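# Place a blue sponge flat on the upper shelf tier

## Task

Put a blue sponge on the shelf's top level so it lies flat. The shelf must not be shifted, any other sponges on it must stay flat and separate from one another, and at the end neither gripper may be in contact with any sponge.

## Robot and tools

Robot: two arms, left_arm and right_arm, each with a parallel two-finger gripper. The fingers extend along the gripper's +z axis and close along its y axis. end_effector_position is the point between the finger pads, about 1 cm short of the fingertips. The drives are cheap and have play, and the wrist joints are weak, so a gripper can come to rest a centimetre or more from the commanded pose even in free air. That gap alone does not mean it touched something.

Frames: the scene frame has its origin at table-top height, halfway between the two nominal bases, with +z up, +x pointing out over the table, and left_arm on the +y side. Image sides do not match the arm names. Calibrated bases in scene metres: left_arm at (+0.028, +0.365, +0.044) and right_arm at (+0.028, -0.352, +0.027), both turned almost not at all about z. Each arm reports its own hand pose, hand velocity, targets and wrist camera pose in its own base frame. The head cameras and the table use the scene frame.

Rows: each row has 14 numbers, all between -1 and 1. The first 7 belong to left_arm and the last 7 to right_arm, each group ordered dx, dy, dz, rx, ry, rz, opening. Send all 14 even when only one arm should move. dx, dy, dz and rx, ry, rz are offsets, not poses. They are measured along that arm's own base axes, starting from its "Hand target" as it was when the action or move began. 1.0 stands for 0.6 m of travel or 180 degrees of turn. rx, ry, rz form a single rotation vector, and the turn is made about the Hand target's position. If an arm's six pose numbers are all 0, it is sent back to its Hand target. Opening is absolute: +1 is fully open (0.094 m) and -1 is closed. A 0 there is a real command to half-open, so to leave a gripper unchanged, repeat its current command, which is shown under "Tool commands".

execute_actions(actions, cameras): actions is a list of actions. Each action is a list of up to 15 rows, and each row lasts one 1/30 s step. If an action has fewer rows, its last row is held for the remaining steps of the 15. Every row in an action counts from that action's starting Hand target, not from the row before it. Sending the same offset again therefore moves the arm further. An empty list just returns the current state and images. The result also shows end_effector_position at some of the steps.

move(target, speed, blend, opening_speed, blocking, cameras): target is either one 14-number row or a list of up to 15 rows. All rows are offsets from the same starting Hand targets. Each gripper follows a straight line and takes the shorter way round when it turns. speed is in m/s (0.002 to 2.9, default 0.25); turning is capped at twice that value in rad/s. You can give one speed, or one per target. blend, in metres, rounds off the corners between listed targets. opening_speed, 0.2 or more on the -1..+1 scale per second, opens or closes the fingers gradually. The whole path is limited to 10 s. blocking=false returns after about 0.5 s while the motion carries on. Paths do not avoid obstacles or the other arm. Faster motion makes the gripper lag more, stray more and hit harder, especially when the arm is nearly straight. Keep paths away from an arm's own base, because passing near it can flip the shoulder posture. The "move:" line says how the motion ended: done means at rest within 10 mm and 2 degrees of the target; off_target, moving, held and fault are other endings. limits=paced means the pose was clipped, and limits=held means a check held back steps. Neither done nor off_target tells you whether anything is being touched.

wait(seconds 0 to 10) lets the simulation run on while each arm holds its last command. stop brakes a running move; it needs room to slow down. zoom_image(camera, region=[x0,y0,x1,y1]) gives a closer view of part of one camera's latest image, at most 504x504 px. Cameras: cam_head_left, cam_head_right, cam_left_wrist, cam_right_wrist, each 896x504. read_manual only returns the licence texts. finished_scene(scene) ends the current scene, where scene is its number, and cannot be undone. Check first that the sponge is flat on the upper tier and that both grippers are clear of it.

Control details: on each step, the commanded orientation is limited to 40 degrees away from the measured one. If the arm cannot reach both, position is reached before orientation. If a gripper stops short, waiting will not fix it; send the missing distance as a new offset. An arm that is blocked by an object keeps pushing until you command it back past its gripper position.

Gripping: grip_measured uses the same scale as opening. With nothing in the fingers it can read up to about 2.7 mm too wide. The fingers press at full force once commanded about 0.05 below the reading at first contact; for a soft sponge this margin is much larger. Sponges squash, so close slowly using a low opening_speed and only as far as needed. To release, command an opening well above grip_measured.

Joint torques include the arm's own weight. Joints 1 to 3 wrap around at ±28 N m. Holding a load, reaching far out or pushing against something heats the motors. A MOTOR HOT line appears at 75 °C; at 90 °C that arm folds up and stays idle, and at 100 °C it goes limp.

Avoid: dropping the sponge or letting go of it while it is still moving, hitting things fast, pushing hard, knocking or shifting the shelf, disturbing the other sponges, bringing the arms into contact with each other (including one gripper closing on the other's fingers), and letting anything fall off the table or be left off it.

Each tool is called after "Emit:" by a JSON object that holds its "method" and its "body", one argument or row to a line.

## Session

I'll start by looking at the current scene state.

Emit:
{"method": "execute_actions", "body": {
  "actions": []
}}

Scene clock: 0.00 s.
left_arm: end_effector_position=(+0.3102, -0.1452, +0.3743) grip_measured=+1.000 end_effector_quat_wxyz=(+0.489, +0.133, +0.768, -0.392) | right_arm: end_effector_position=(+0.3785, +0.1166, +0.4235) grip_measured=+1.000 end_effector_quat_wxyz=(+0.661, -0.108, +0.741, -0.040)
Joint positions: left_arm=[-0.08 1.058 1.159 -0.397 0.745 -0.301 0.094] | right_arm=[0.462 1.188 1.318 -0.262 0.375 -0.157 0.094]
Joint velocities: within noise
Joint torques (N m): no reading
Motor temperatures (°C): left_arm=[26 28 31 25 24 27 28] | right_arm=[28 32 27 27 27 28 28]
Heat: left arm: 31 °C; right arm: 32 °C.
Hand target: left_arm +0.3047, -0.1459, +0.3923; +0.510, +0.148, +0.752, -0.391 | right_arm +0.3731, +0.1127, +0.4403; +0.677, -0.096, +0.729, -0.035
Tool commands: left_gripper/opening=+1.0 right_gripper/opening=+1.0

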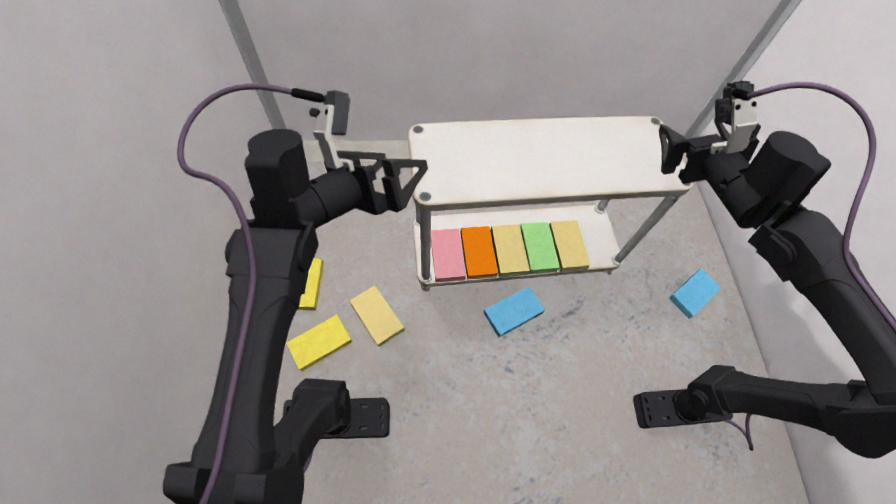

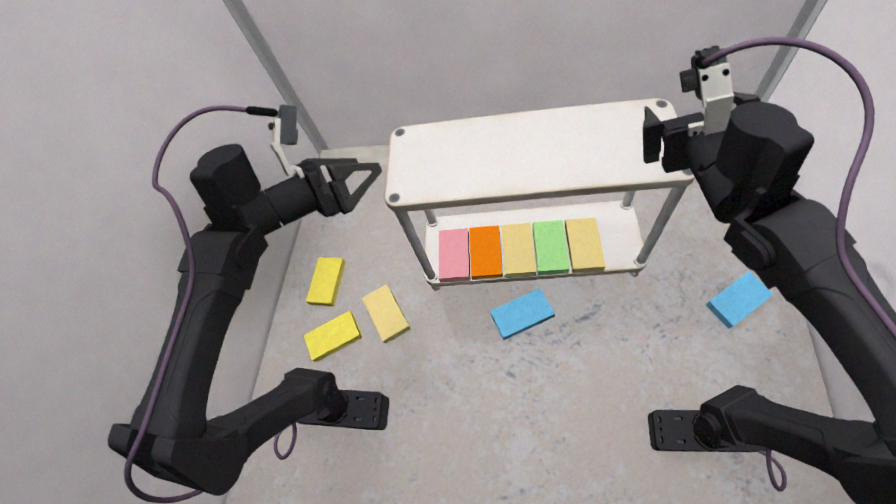

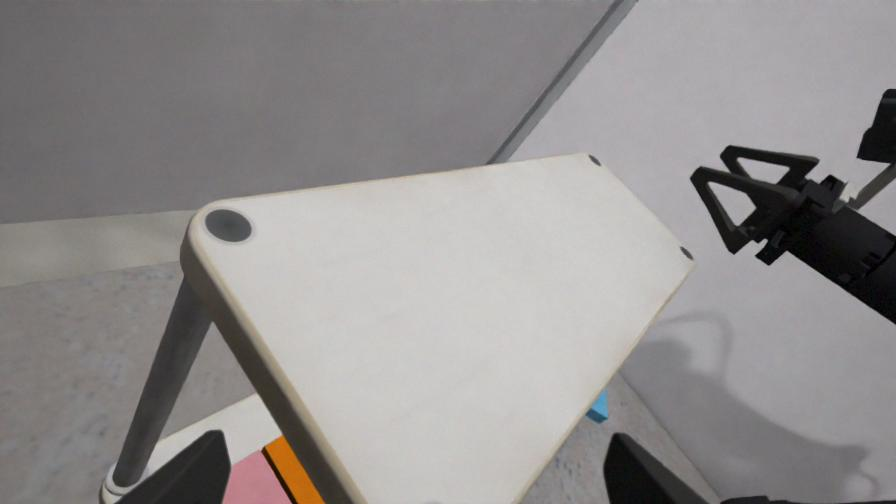

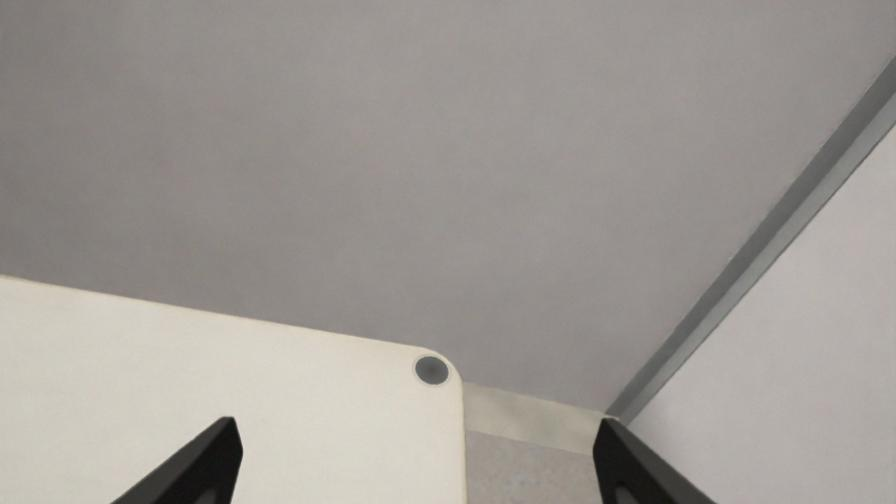

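Emit:
{"method": "zoom_image", "body": {
  "camera": "cam_head_left",
  "region": [400, 100, 720, 340]
}}

Emit:
{"method": "zoom_image", "body": {
  "camera": "cam_head_right",
  "region": [380, 90, 800, 340]
}}

Scaled by 1.575 from the camera's 896x504 image, which has a finer 1280x720 frame.

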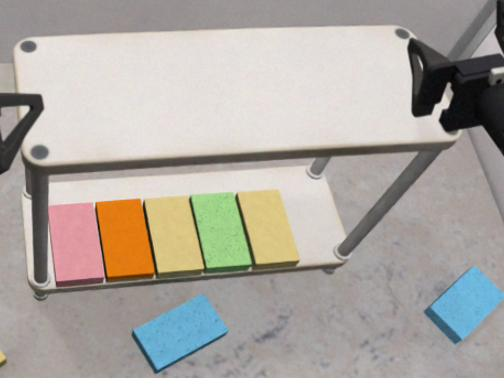

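Scaled by 1.200 from the camera's 896x504 image, which has a finer 1280x720 frame.

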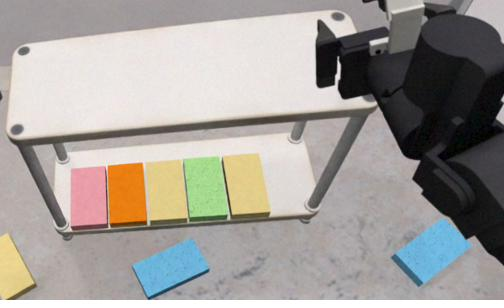

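Emit:
{"method": "move", "body": {
  "target": [-0.1912, -0.1235, -0.0205, 0.2455, 0.0613, -0.0399, 0.2, 0, 0, 0, 0, 0, 0, 1.0],
  "speed": 0.2
}}

Scene clock: 19.47 s.
left_arm: end_effector_position=(+0.1905, -0.2270, +0.3681) grip_measured=+0.202 end_effector_quat_wxyz=(+0.308, +0.347, +0.877, -0.124) | right_arm: end_effector_position=(+0.3785, +0.1166, +0.4235) grip_measured=+1.000 end_effector_quat_wxyz=(+0.661, -0.108, +0.741, -0.040)
Joint positions: left_arm=[-0.946 1.382 1.961 -1.483 -0.116 -0.152 0.056] | right_arm=[0.462 1.188 1.318 -0.262 0.375 -0.157 0.094]
Joint velocities: within noise
Joint torques (N m): left_arm=[-0.4 -2.06 7.61 0.97 -0.21 -0.08] | right_arm=[-0.1 -4.49 6.74 2.2 -0.01 0.01]
Motor temperatures (°C): left_arm=[26 28 34 28 24 27 28] | right_arm=[28 33 28 33 27 28 28]
Heat: left arm: 34 °C; right arm: 33 °C.
Hand target: left_arm +0.1899, -0.2200, +0.3800; +0.320, +0.337, +0.877, -0.123 | right_arm +0.3731, +0.1127, +0.4403; +0.677, -0.096, +0.729, -0.035
Off the commanded pose: left_arm 0.014 m, 2 deg | right_arm 0.018 m, 3 deg.
move: off_target (left_arm, right_arm)

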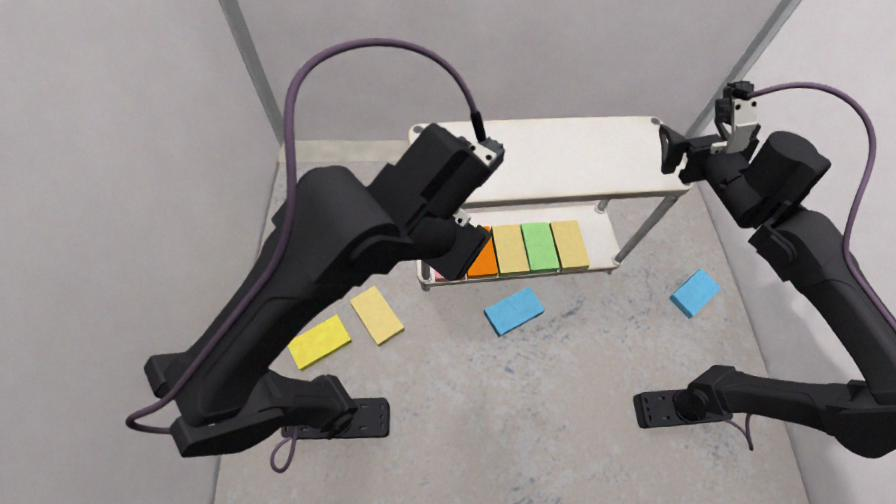

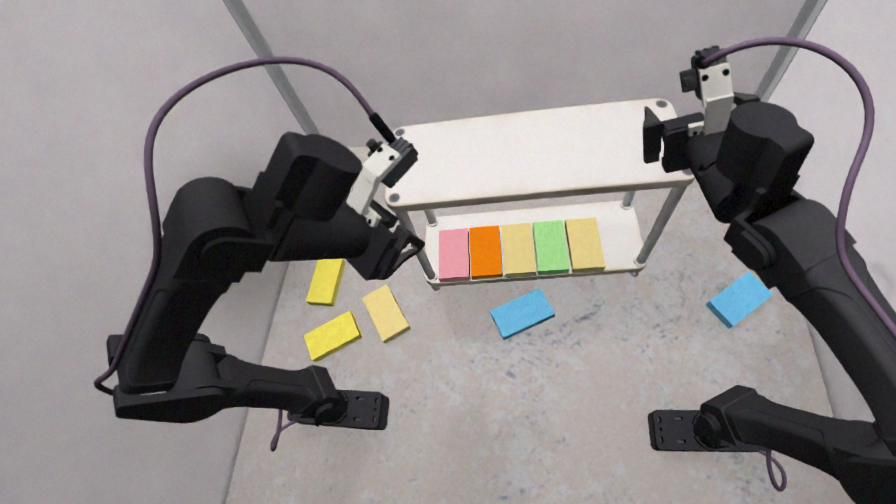

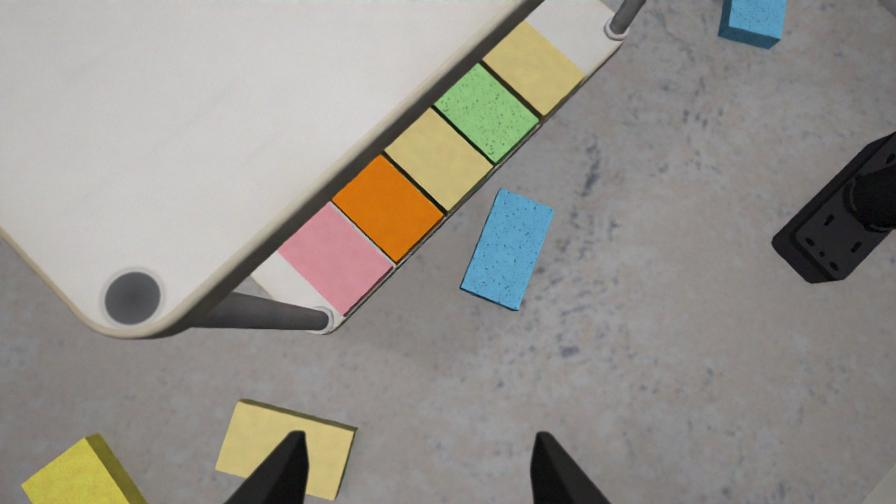

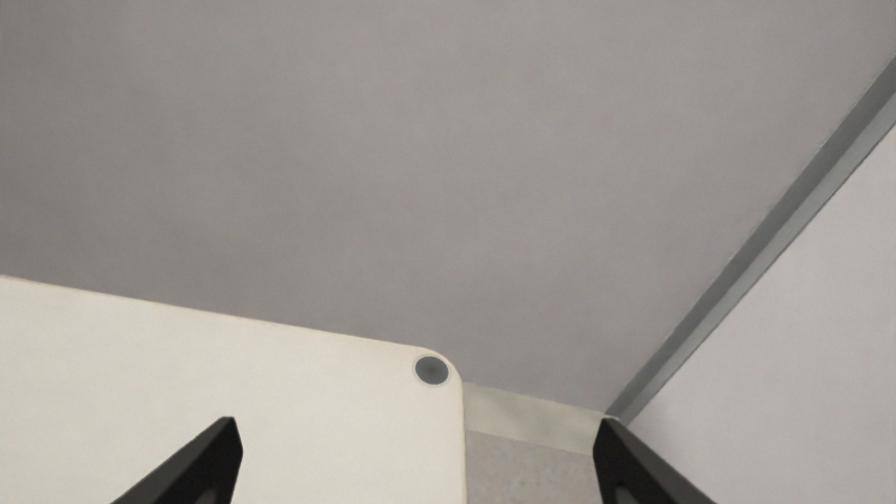

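Emit:
{"method": "move", "body": {
  "target": [-0.0098, -0.1167, -0.4883, -0.02195, -0.01646, -0.1236, 0.5, 0, 0, 0, 0, 0, 0, 1.0],
  "speed": 0.2
}}

Scene clock: 25.03 s.
left_arm: end_effector_position=(+0.1829, -0.2831, +0.0826) grip_measured=+0.498 end_effector_quat_wxyz=(+0.306, +0.489, +0.795, -0.188) | right_arm: end_effector_position=(+0.3785, +0.1166, +0.4235) grip_measured=+1.000 end_effector_quat_wxyz=(+0.661, -0.108, +0.741, -0.040)
Joint positions: left_arm=[-0.944 1.27 0.607 -0.179 0.106 0.117 0.07] | right_arm=[0.462 1.188 1.318 -0.262 0.375 -0.157 0.094]
Joint velocities: within noise
Joint torques (N m): left_arm=[0.28 -2.52 4.22 1.85 0.16 0.04] | right_arm=[-0.09 -4.49 6.75 2.2 -0.01 0.01]
Motor temperatures (°C): left_arm=[26 28 34 28 24 27 28] | right_arm=[28 33 28 34 27 28 28]
Heat: left arm: 34 °C; right arm: 34 °C.
Hand target: left_arm +0.1841, -0.2900, +0.0870; +0.324, +0.492, +0.782, -0.203 | right_arm +0.3731, +0.1127, +0.4403; +0.677, -0.096, +0.729, -0.035
Off the commanded pose: left_arm 0.008 m, 3 deg | right_arm 0.018 m, 3 deg.
move: off_target (left_arm, right_arm)

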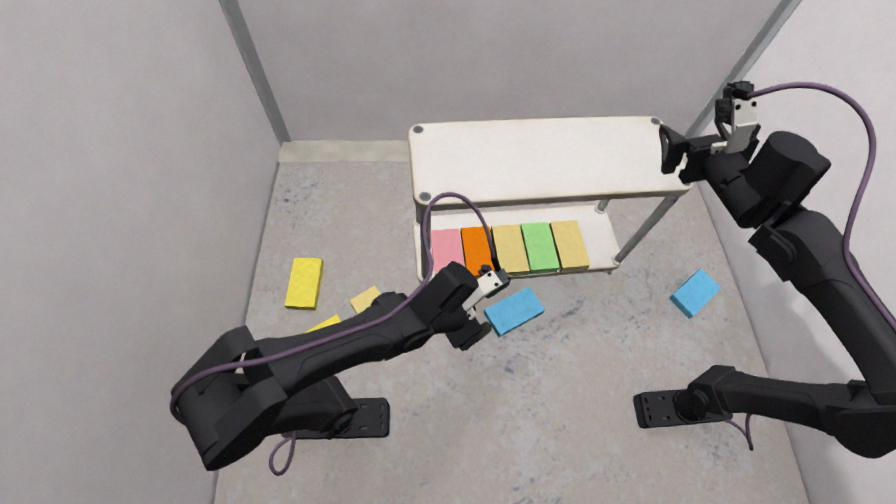

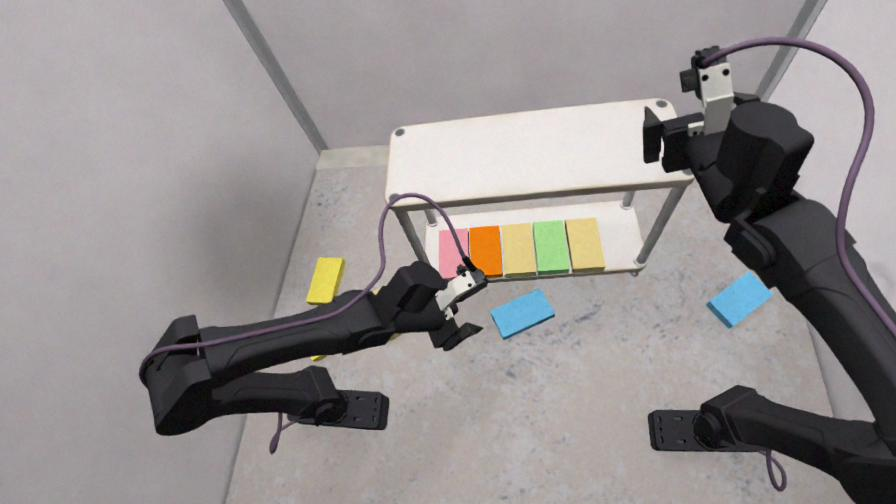

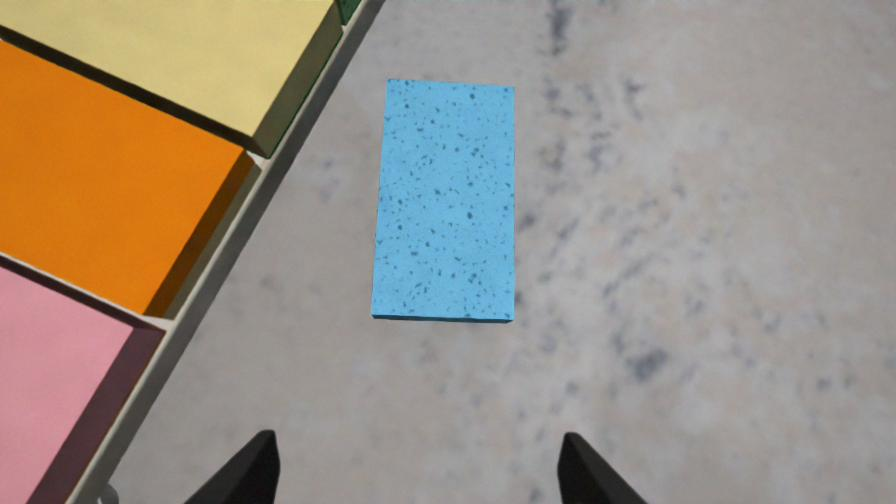

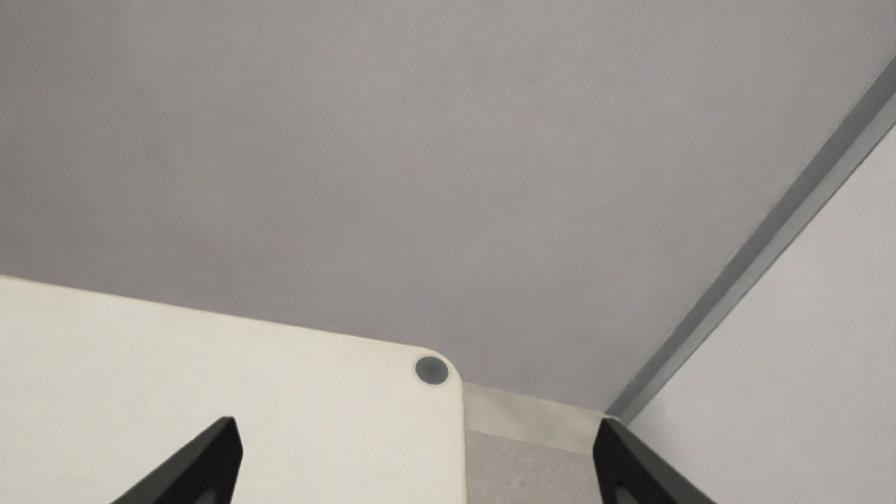

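Emit:
{"method": "zoom_image", "body": {
  "camera": "cam_left_wrist",
  "region": [0, 0, 448, 336]
}}

Emit:
{"method": "zoom_image", "body": {
  "camera": "cam_left_wrist",
  "region": [340, 60, 560, 340]
}}

Emit:
{"method": "zoom_image", "body": {
  "camera": "cam_head_left",
  "region": [640, 250, 760, 340]
}}

Scaled by 1.125 from the camera's 896x504 image, which has a finer 1280x720 frame.

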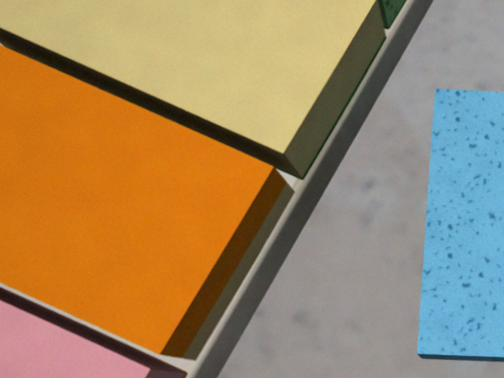

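Scaled by 1.800 from the camera's 896x504 image, which has a finer 1280x720 frame.

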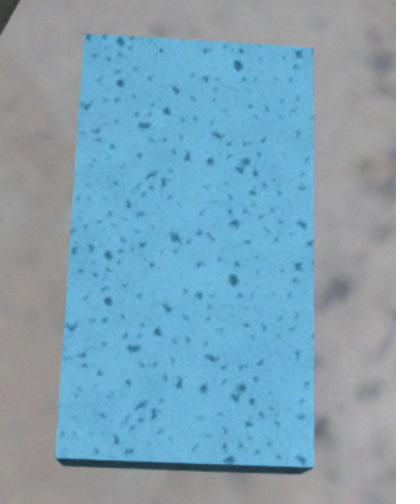

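Scaled by 4.200 from the camera's 896x504 image, which has a finer 1280x720 frame.

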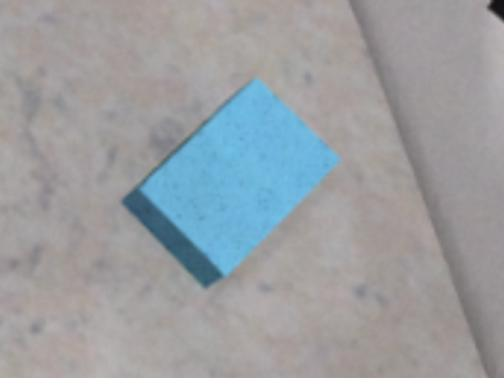

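Emit:
{"method": "move", "body": {
  "target": [0.0525, -0.1382, -0.1443, 0, 0, 0, 0.75, 0, 0, 0, 0, 0, 0, 1.0],
  "speed": 0.1
}}

Scene clock: 32.40 s.
left_arm: end_effector_position=(+0.2038, -0.3462, -0.0205) grip_measured=+0.748 end_effector_quat_wxyz=(+0.283, +0.499, +0.798, -0.182) | right_arm: end_effector_position=(+0.3785, +0.1166, +0.4235) grip_measured=+1.000 end_effector_quat_wxyz=(+0.661, -0.108, +0.741, -0.040)
Joint positions: left_arm=[-1.007 1.848 0.688 0.272 0.077 0.084 0.082] | right_arm=[0.462 1.188 1.318 -0.262 0.375 -0.157 0.094]
Joint velocities: within noise
Joint torques (N m): left_arm=[-0.44 -5.2 7.32 1.79 -0.06 -0.07] | right_arm=[-0.1 -4.49 6.75 2.2 0 0.01]
Motor temperatures (°C): left_arm=[26 28 33 29 24 27 28] | right_arm=[28 33 28 35 27 28 28]
Heat: left arm: 33 °C; right arm: 35 °C.
Hand target: left_arm +0.2156, -0.3729, +0.0005; +0.324, +0.492, +0.782, -0.203 | right_arm +0.3731, +0.1127, +0.4403; +0.677, -0.096, +0.729, -0.035
Off the commanded pose: left_arm 0.036 m, 6 deg | right_arm 0.018 m, 3 deg.
move: off_target (left_arm, right_arm)

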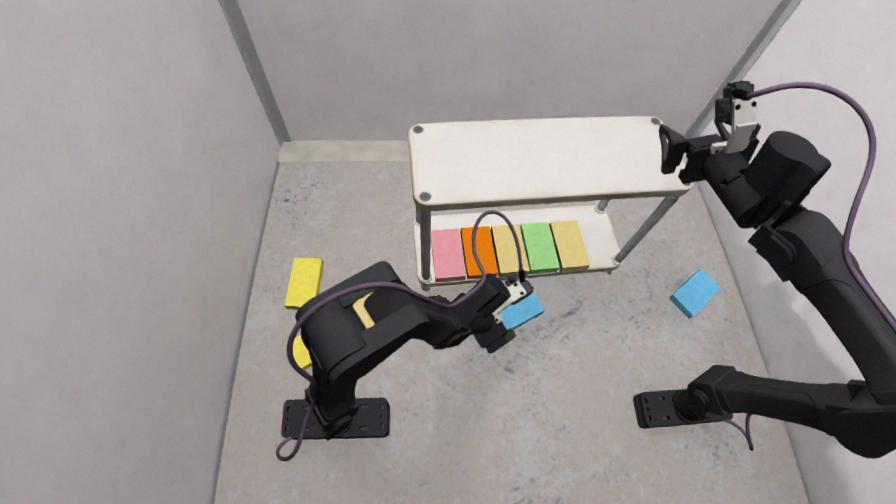

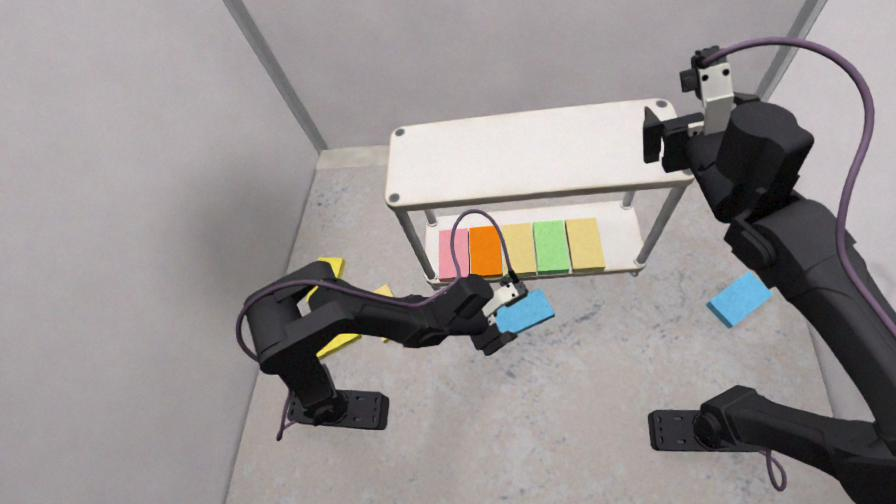

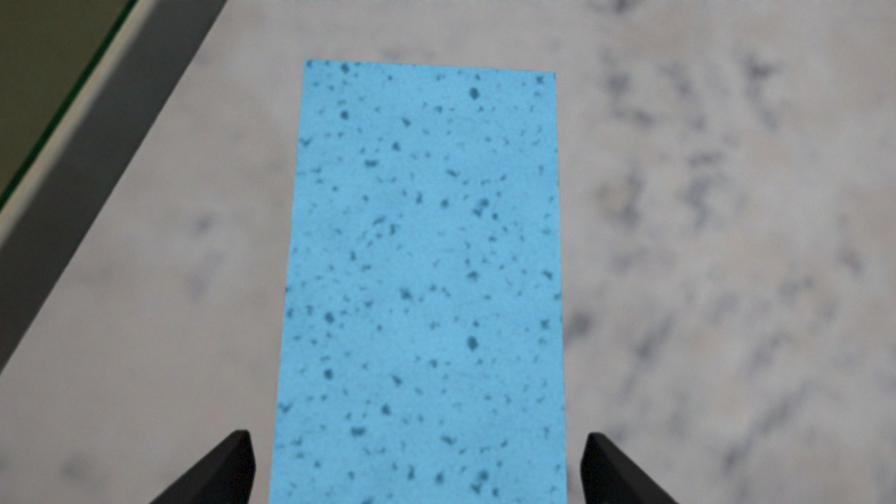

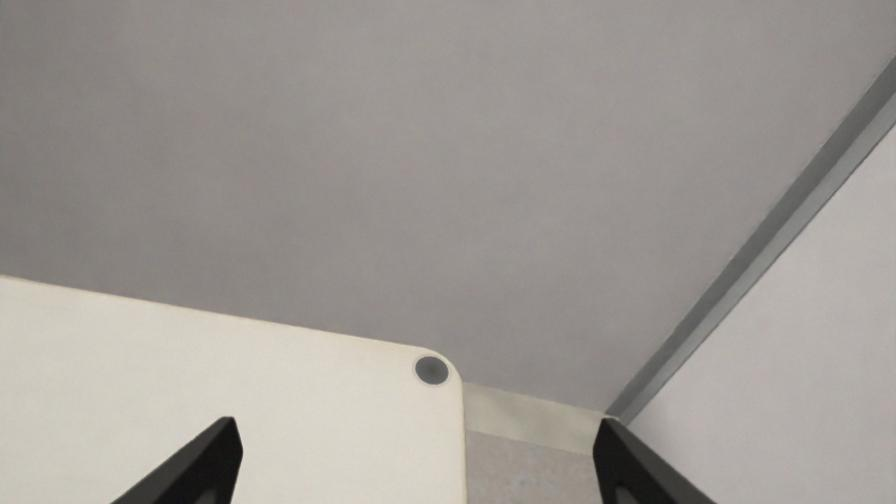

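Emit:
{"method": "move", "body": {
  "target": [0.0298, -0.0623, -0.005, 0, 0, 0, 0.75, 0, 0, 0, 0, 0, 0, 1.0],
  "speed": 0.08
}}

Scene clock: 35.60 s.
left_arm: end_effector_position=(+0.2280, -0.3917, -0.0173) grip_measured=+0.748 end_effector_quat_wxyz=(+0.303, +0.496, +0.791, -0.191) | right_arm: end_effector_position=(+0.3785, +0.1166, +0.4235) grip_measured=+1.000 end_effector_quat_wxyz=(+0.661, -0.108, +0.741, -0.040)
Joint positions: left_arm=[-1.019 1.981 0.869 0.272 0.068 0.075 0.082] | right_arm=[0.462 1.188 1.318 -0.262 0.375 -0.157 0.094]
Joint velocities: within noise
Joint torques (N m): left_arm=[-0.44 -6.56 7.43 1.39 -0.08 -0.09] | right_arm=[-0.1 -4.51 6.75 2.2 -0.01 0.01]
Motor temperatures (°C): left_arm=[26 28 33 29 24 27 28] | right_arm=[28 33 29 36 27 28 28]
Heat: left arm: 33 °C; right arm: 36 °C.
Hand target: left_arm +0.2334, -0.4103, -0.0025; +0.324, +0.492, +0.782, -0.203 | right_arm +0.3731, +0.1127, +0.4403; +0.677, -0.096, +0.729, -0.035
Off the commanded pose: left_arm 0.024 m, 3 deg | right_arm 0.018 m, 3 deg.
move: off_target (left_arm, right_arm)

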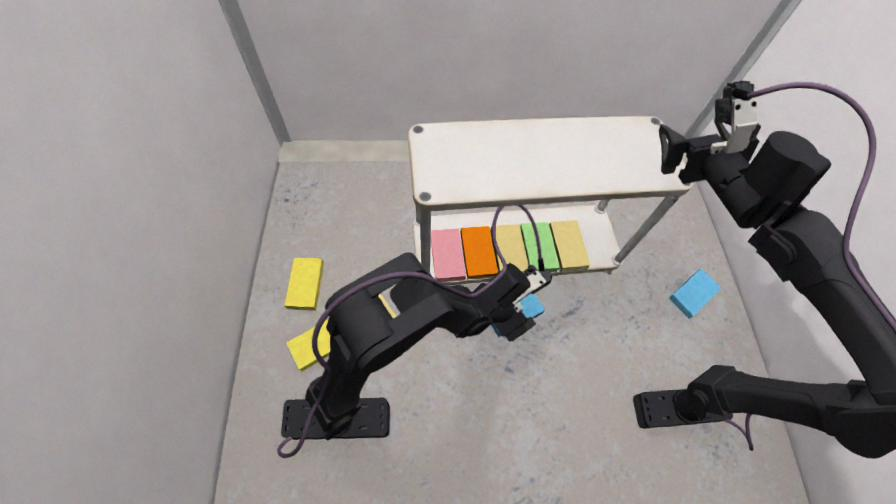

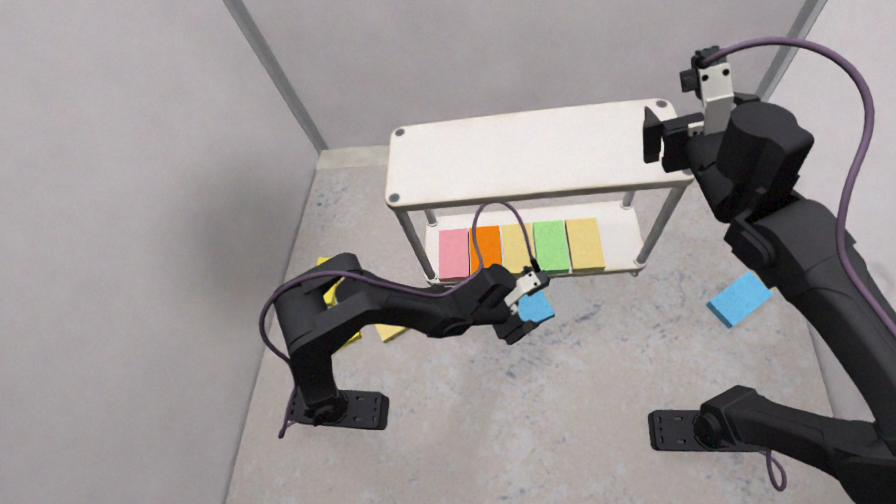

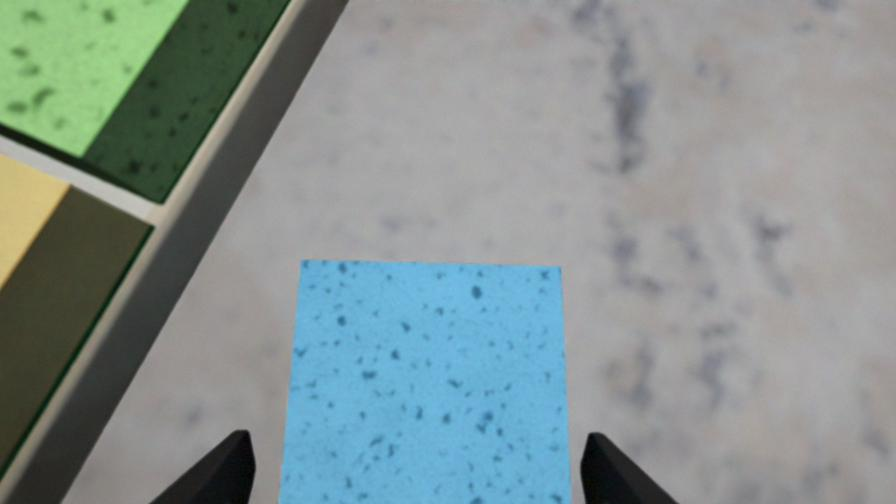

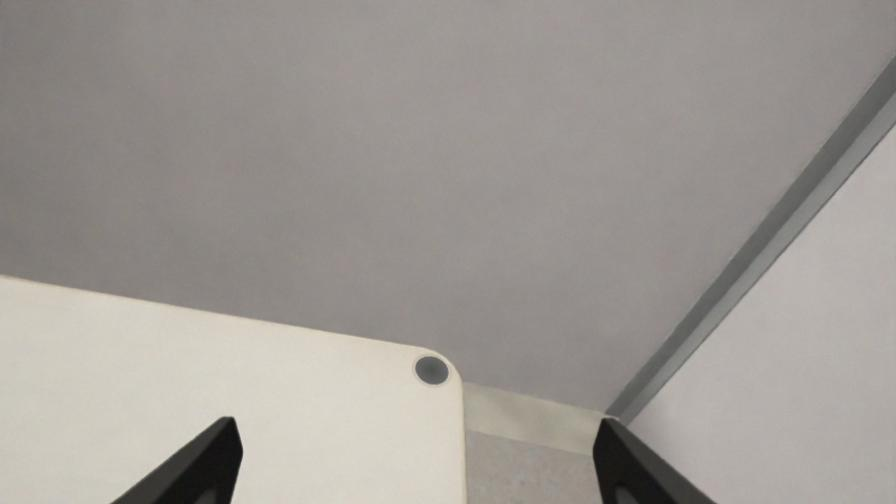

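Emit:
{"method": "move", "body": {
  "target": [-0.0097, 0.0138, -0.0212, 0, 0, 0, 0.75, 0, 0, 0, 0, 0, 0, 1.0],
  "speed": 0.05
}}

Scene clock: 37.37 s.
left_arm: end_effector_position=(+0.2287, -0.3924, -0.0212) grip_measured=+0.748 end_effector_quat_wxyz=(+0.304, +0.495, +0.791, -0.191) | right_arm: end_effector_position=(+0.3785, +0.1166, +0.4235) grip_measured=+1.000 end_effector_quat_wxyz=(+0.661, -0.108, +0.741, -0.040)
Joint positions: left_arm=[-1.019 1.997 0.869 0.289 0.067 0.073 0.082] | right_arm=[0.462 1.188 1.318 -0.262 0.375 -0.157 0.094]
Joint velocities: within noise
Joint torques (N m): left_arm=[-0.59 -6.57 3.44 1.84 -0.06 -0.09] | right_arm=[-0.12 -4.51 6.75 2.2 -0.01 0.01]
Motor temperatures (°C): left_arm=[26 29 33 30 24 27 28] | right_arm=[28 33 29 36 27 28 28]
Heat: left arm: 33 °C; right arm: 36 °C.
Hand target: left_arm +0.2276, -0.4020, -0.0153; +0.324, +0.492, +0.782, -0.203 | right_arm +0.3731, +0.1127, +0.4403; +0.677, -0.096, +0.729, -0.035
Off the commanded pose: left_arm 0.011 m, 3 deg | right_arm 0.018 m, 3 deg.
move: off_target (left_arm, right_arm)

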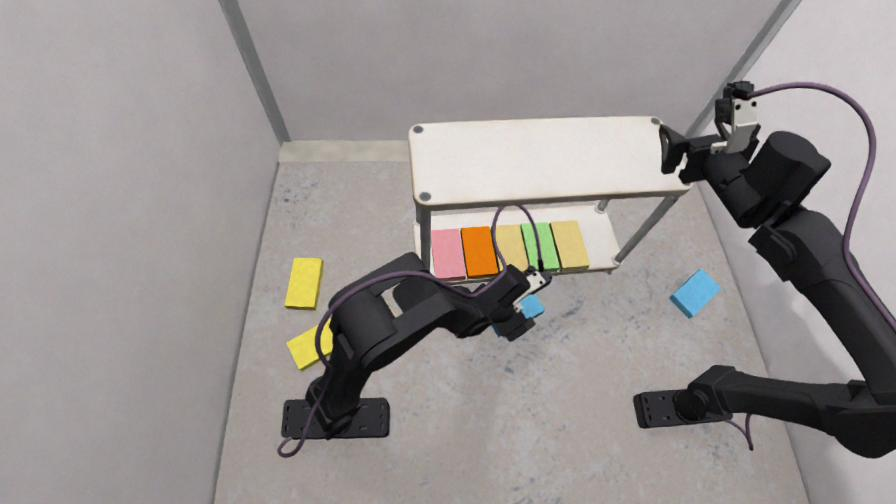

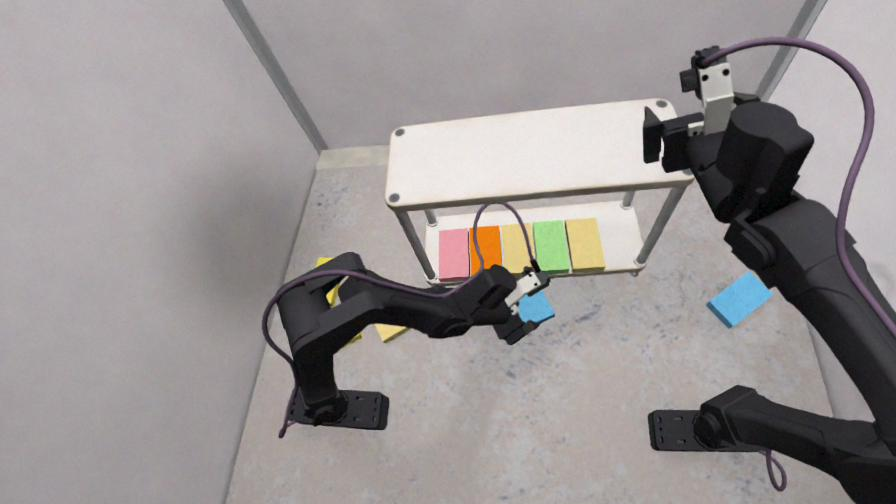

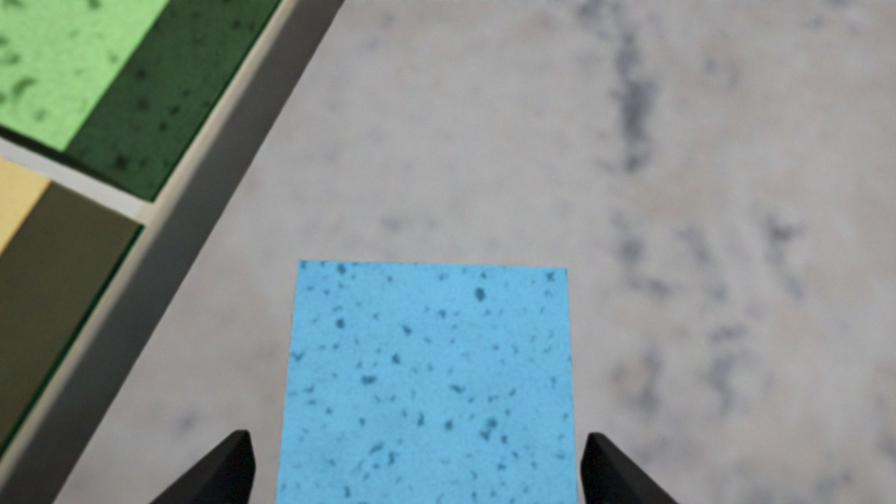

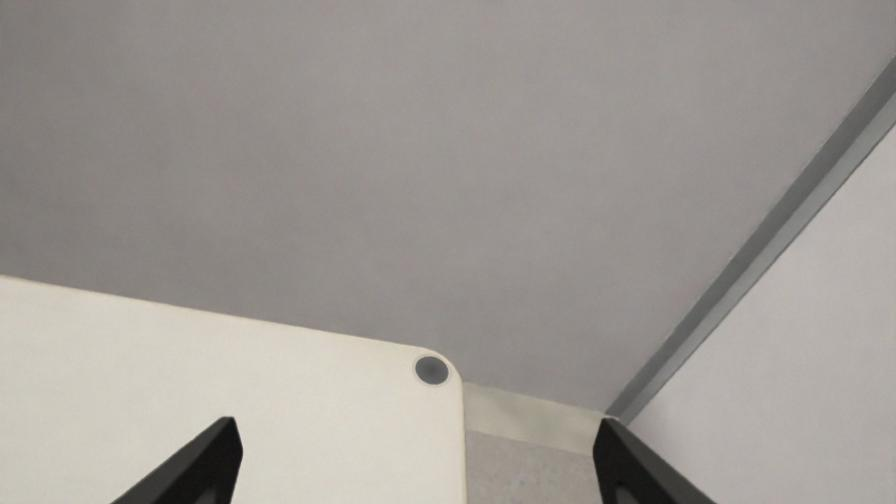

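Emit:
{"method": "move", "body": {
  "target": [-0.0093, 0.0102, -0.0167, 0, 0, 0, 0.75, 0, 0, 0, 0, 0, 0, 1.0],
  "speed": 0.05
}}

Scene clock: 40.43 s.
left_arm: end_effector_position=(+0.2238, -0.3886, -0.0283) grip_measured=+0.748 end_effector_quat_wxyz=(+0.307, +0.494, +0.790, -0.193) | right_arm: end_effector_position=(+0.3785, +0.1166, +0.4235) grip_measured=+1.000 end_effector_quat_wxyz=(+0.661, -0.108, +0.741, -0.040)
Joint positions: left_arm=[-1.025 2.006 0.831 0.344 0.063 0.068 0.082] | right_arm=[0.462 1.188 1.318 -0.262 0.375 -0.157 0.094]
Joint velocities: within noise
Joint torques (N m): left_arm=[-0.47 -6.17 3 1.89 -0.07 -0.09] | right_arm=[-0.1 -4.49 6.75 2.2 -0.01 0.01]
Motor temperatures (°C): left_arm=[26 29 33 30 24 27 28] | right_arm=[28 33 29 36 27 28 28]
Heat: left arm: 33 °C; right arm: 36 °C.
Hand target: left_arm +0.2220, -0.3959, -0.0253; +0.324, +0.492, +0.782, -0.203 | right_arm +0.3731, +0.1127, +0.4403; +0.677, -0.096, +0.729, -0.035
Off the commanded pose: left_arm 0.008 m, 2 deg | right_arm 0.018 m, 3 deg.
move: off_target (right_arm)

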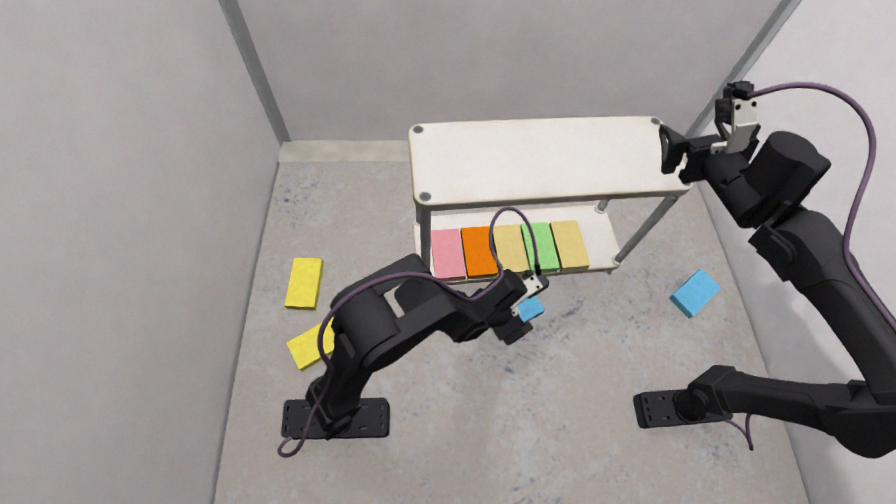

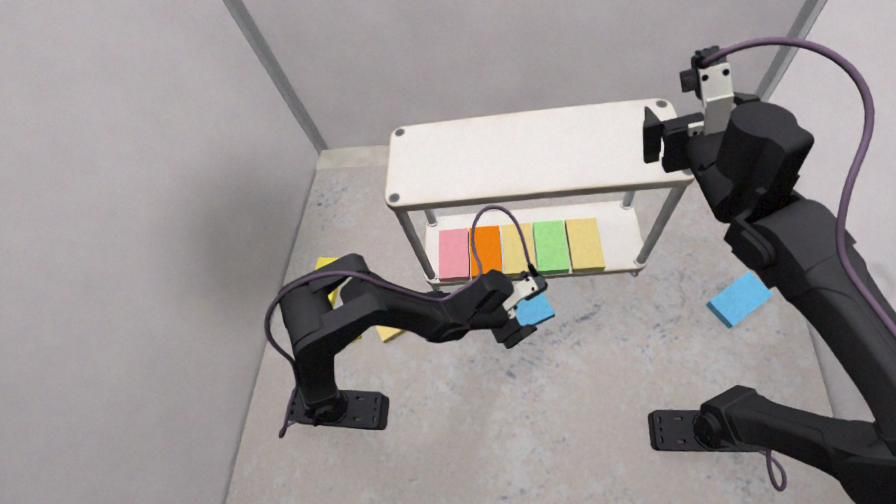

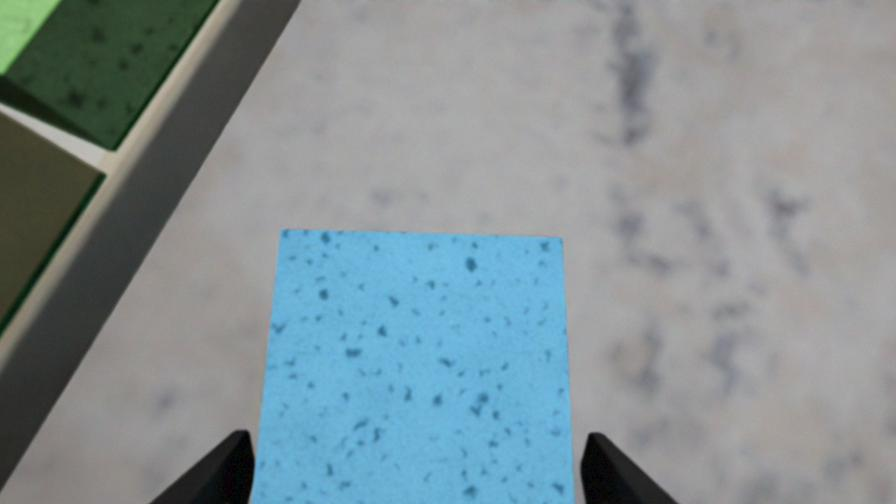

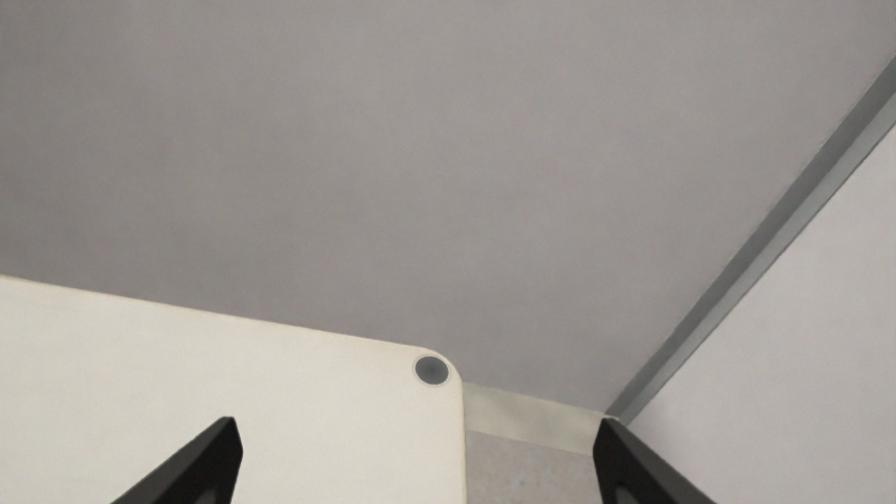

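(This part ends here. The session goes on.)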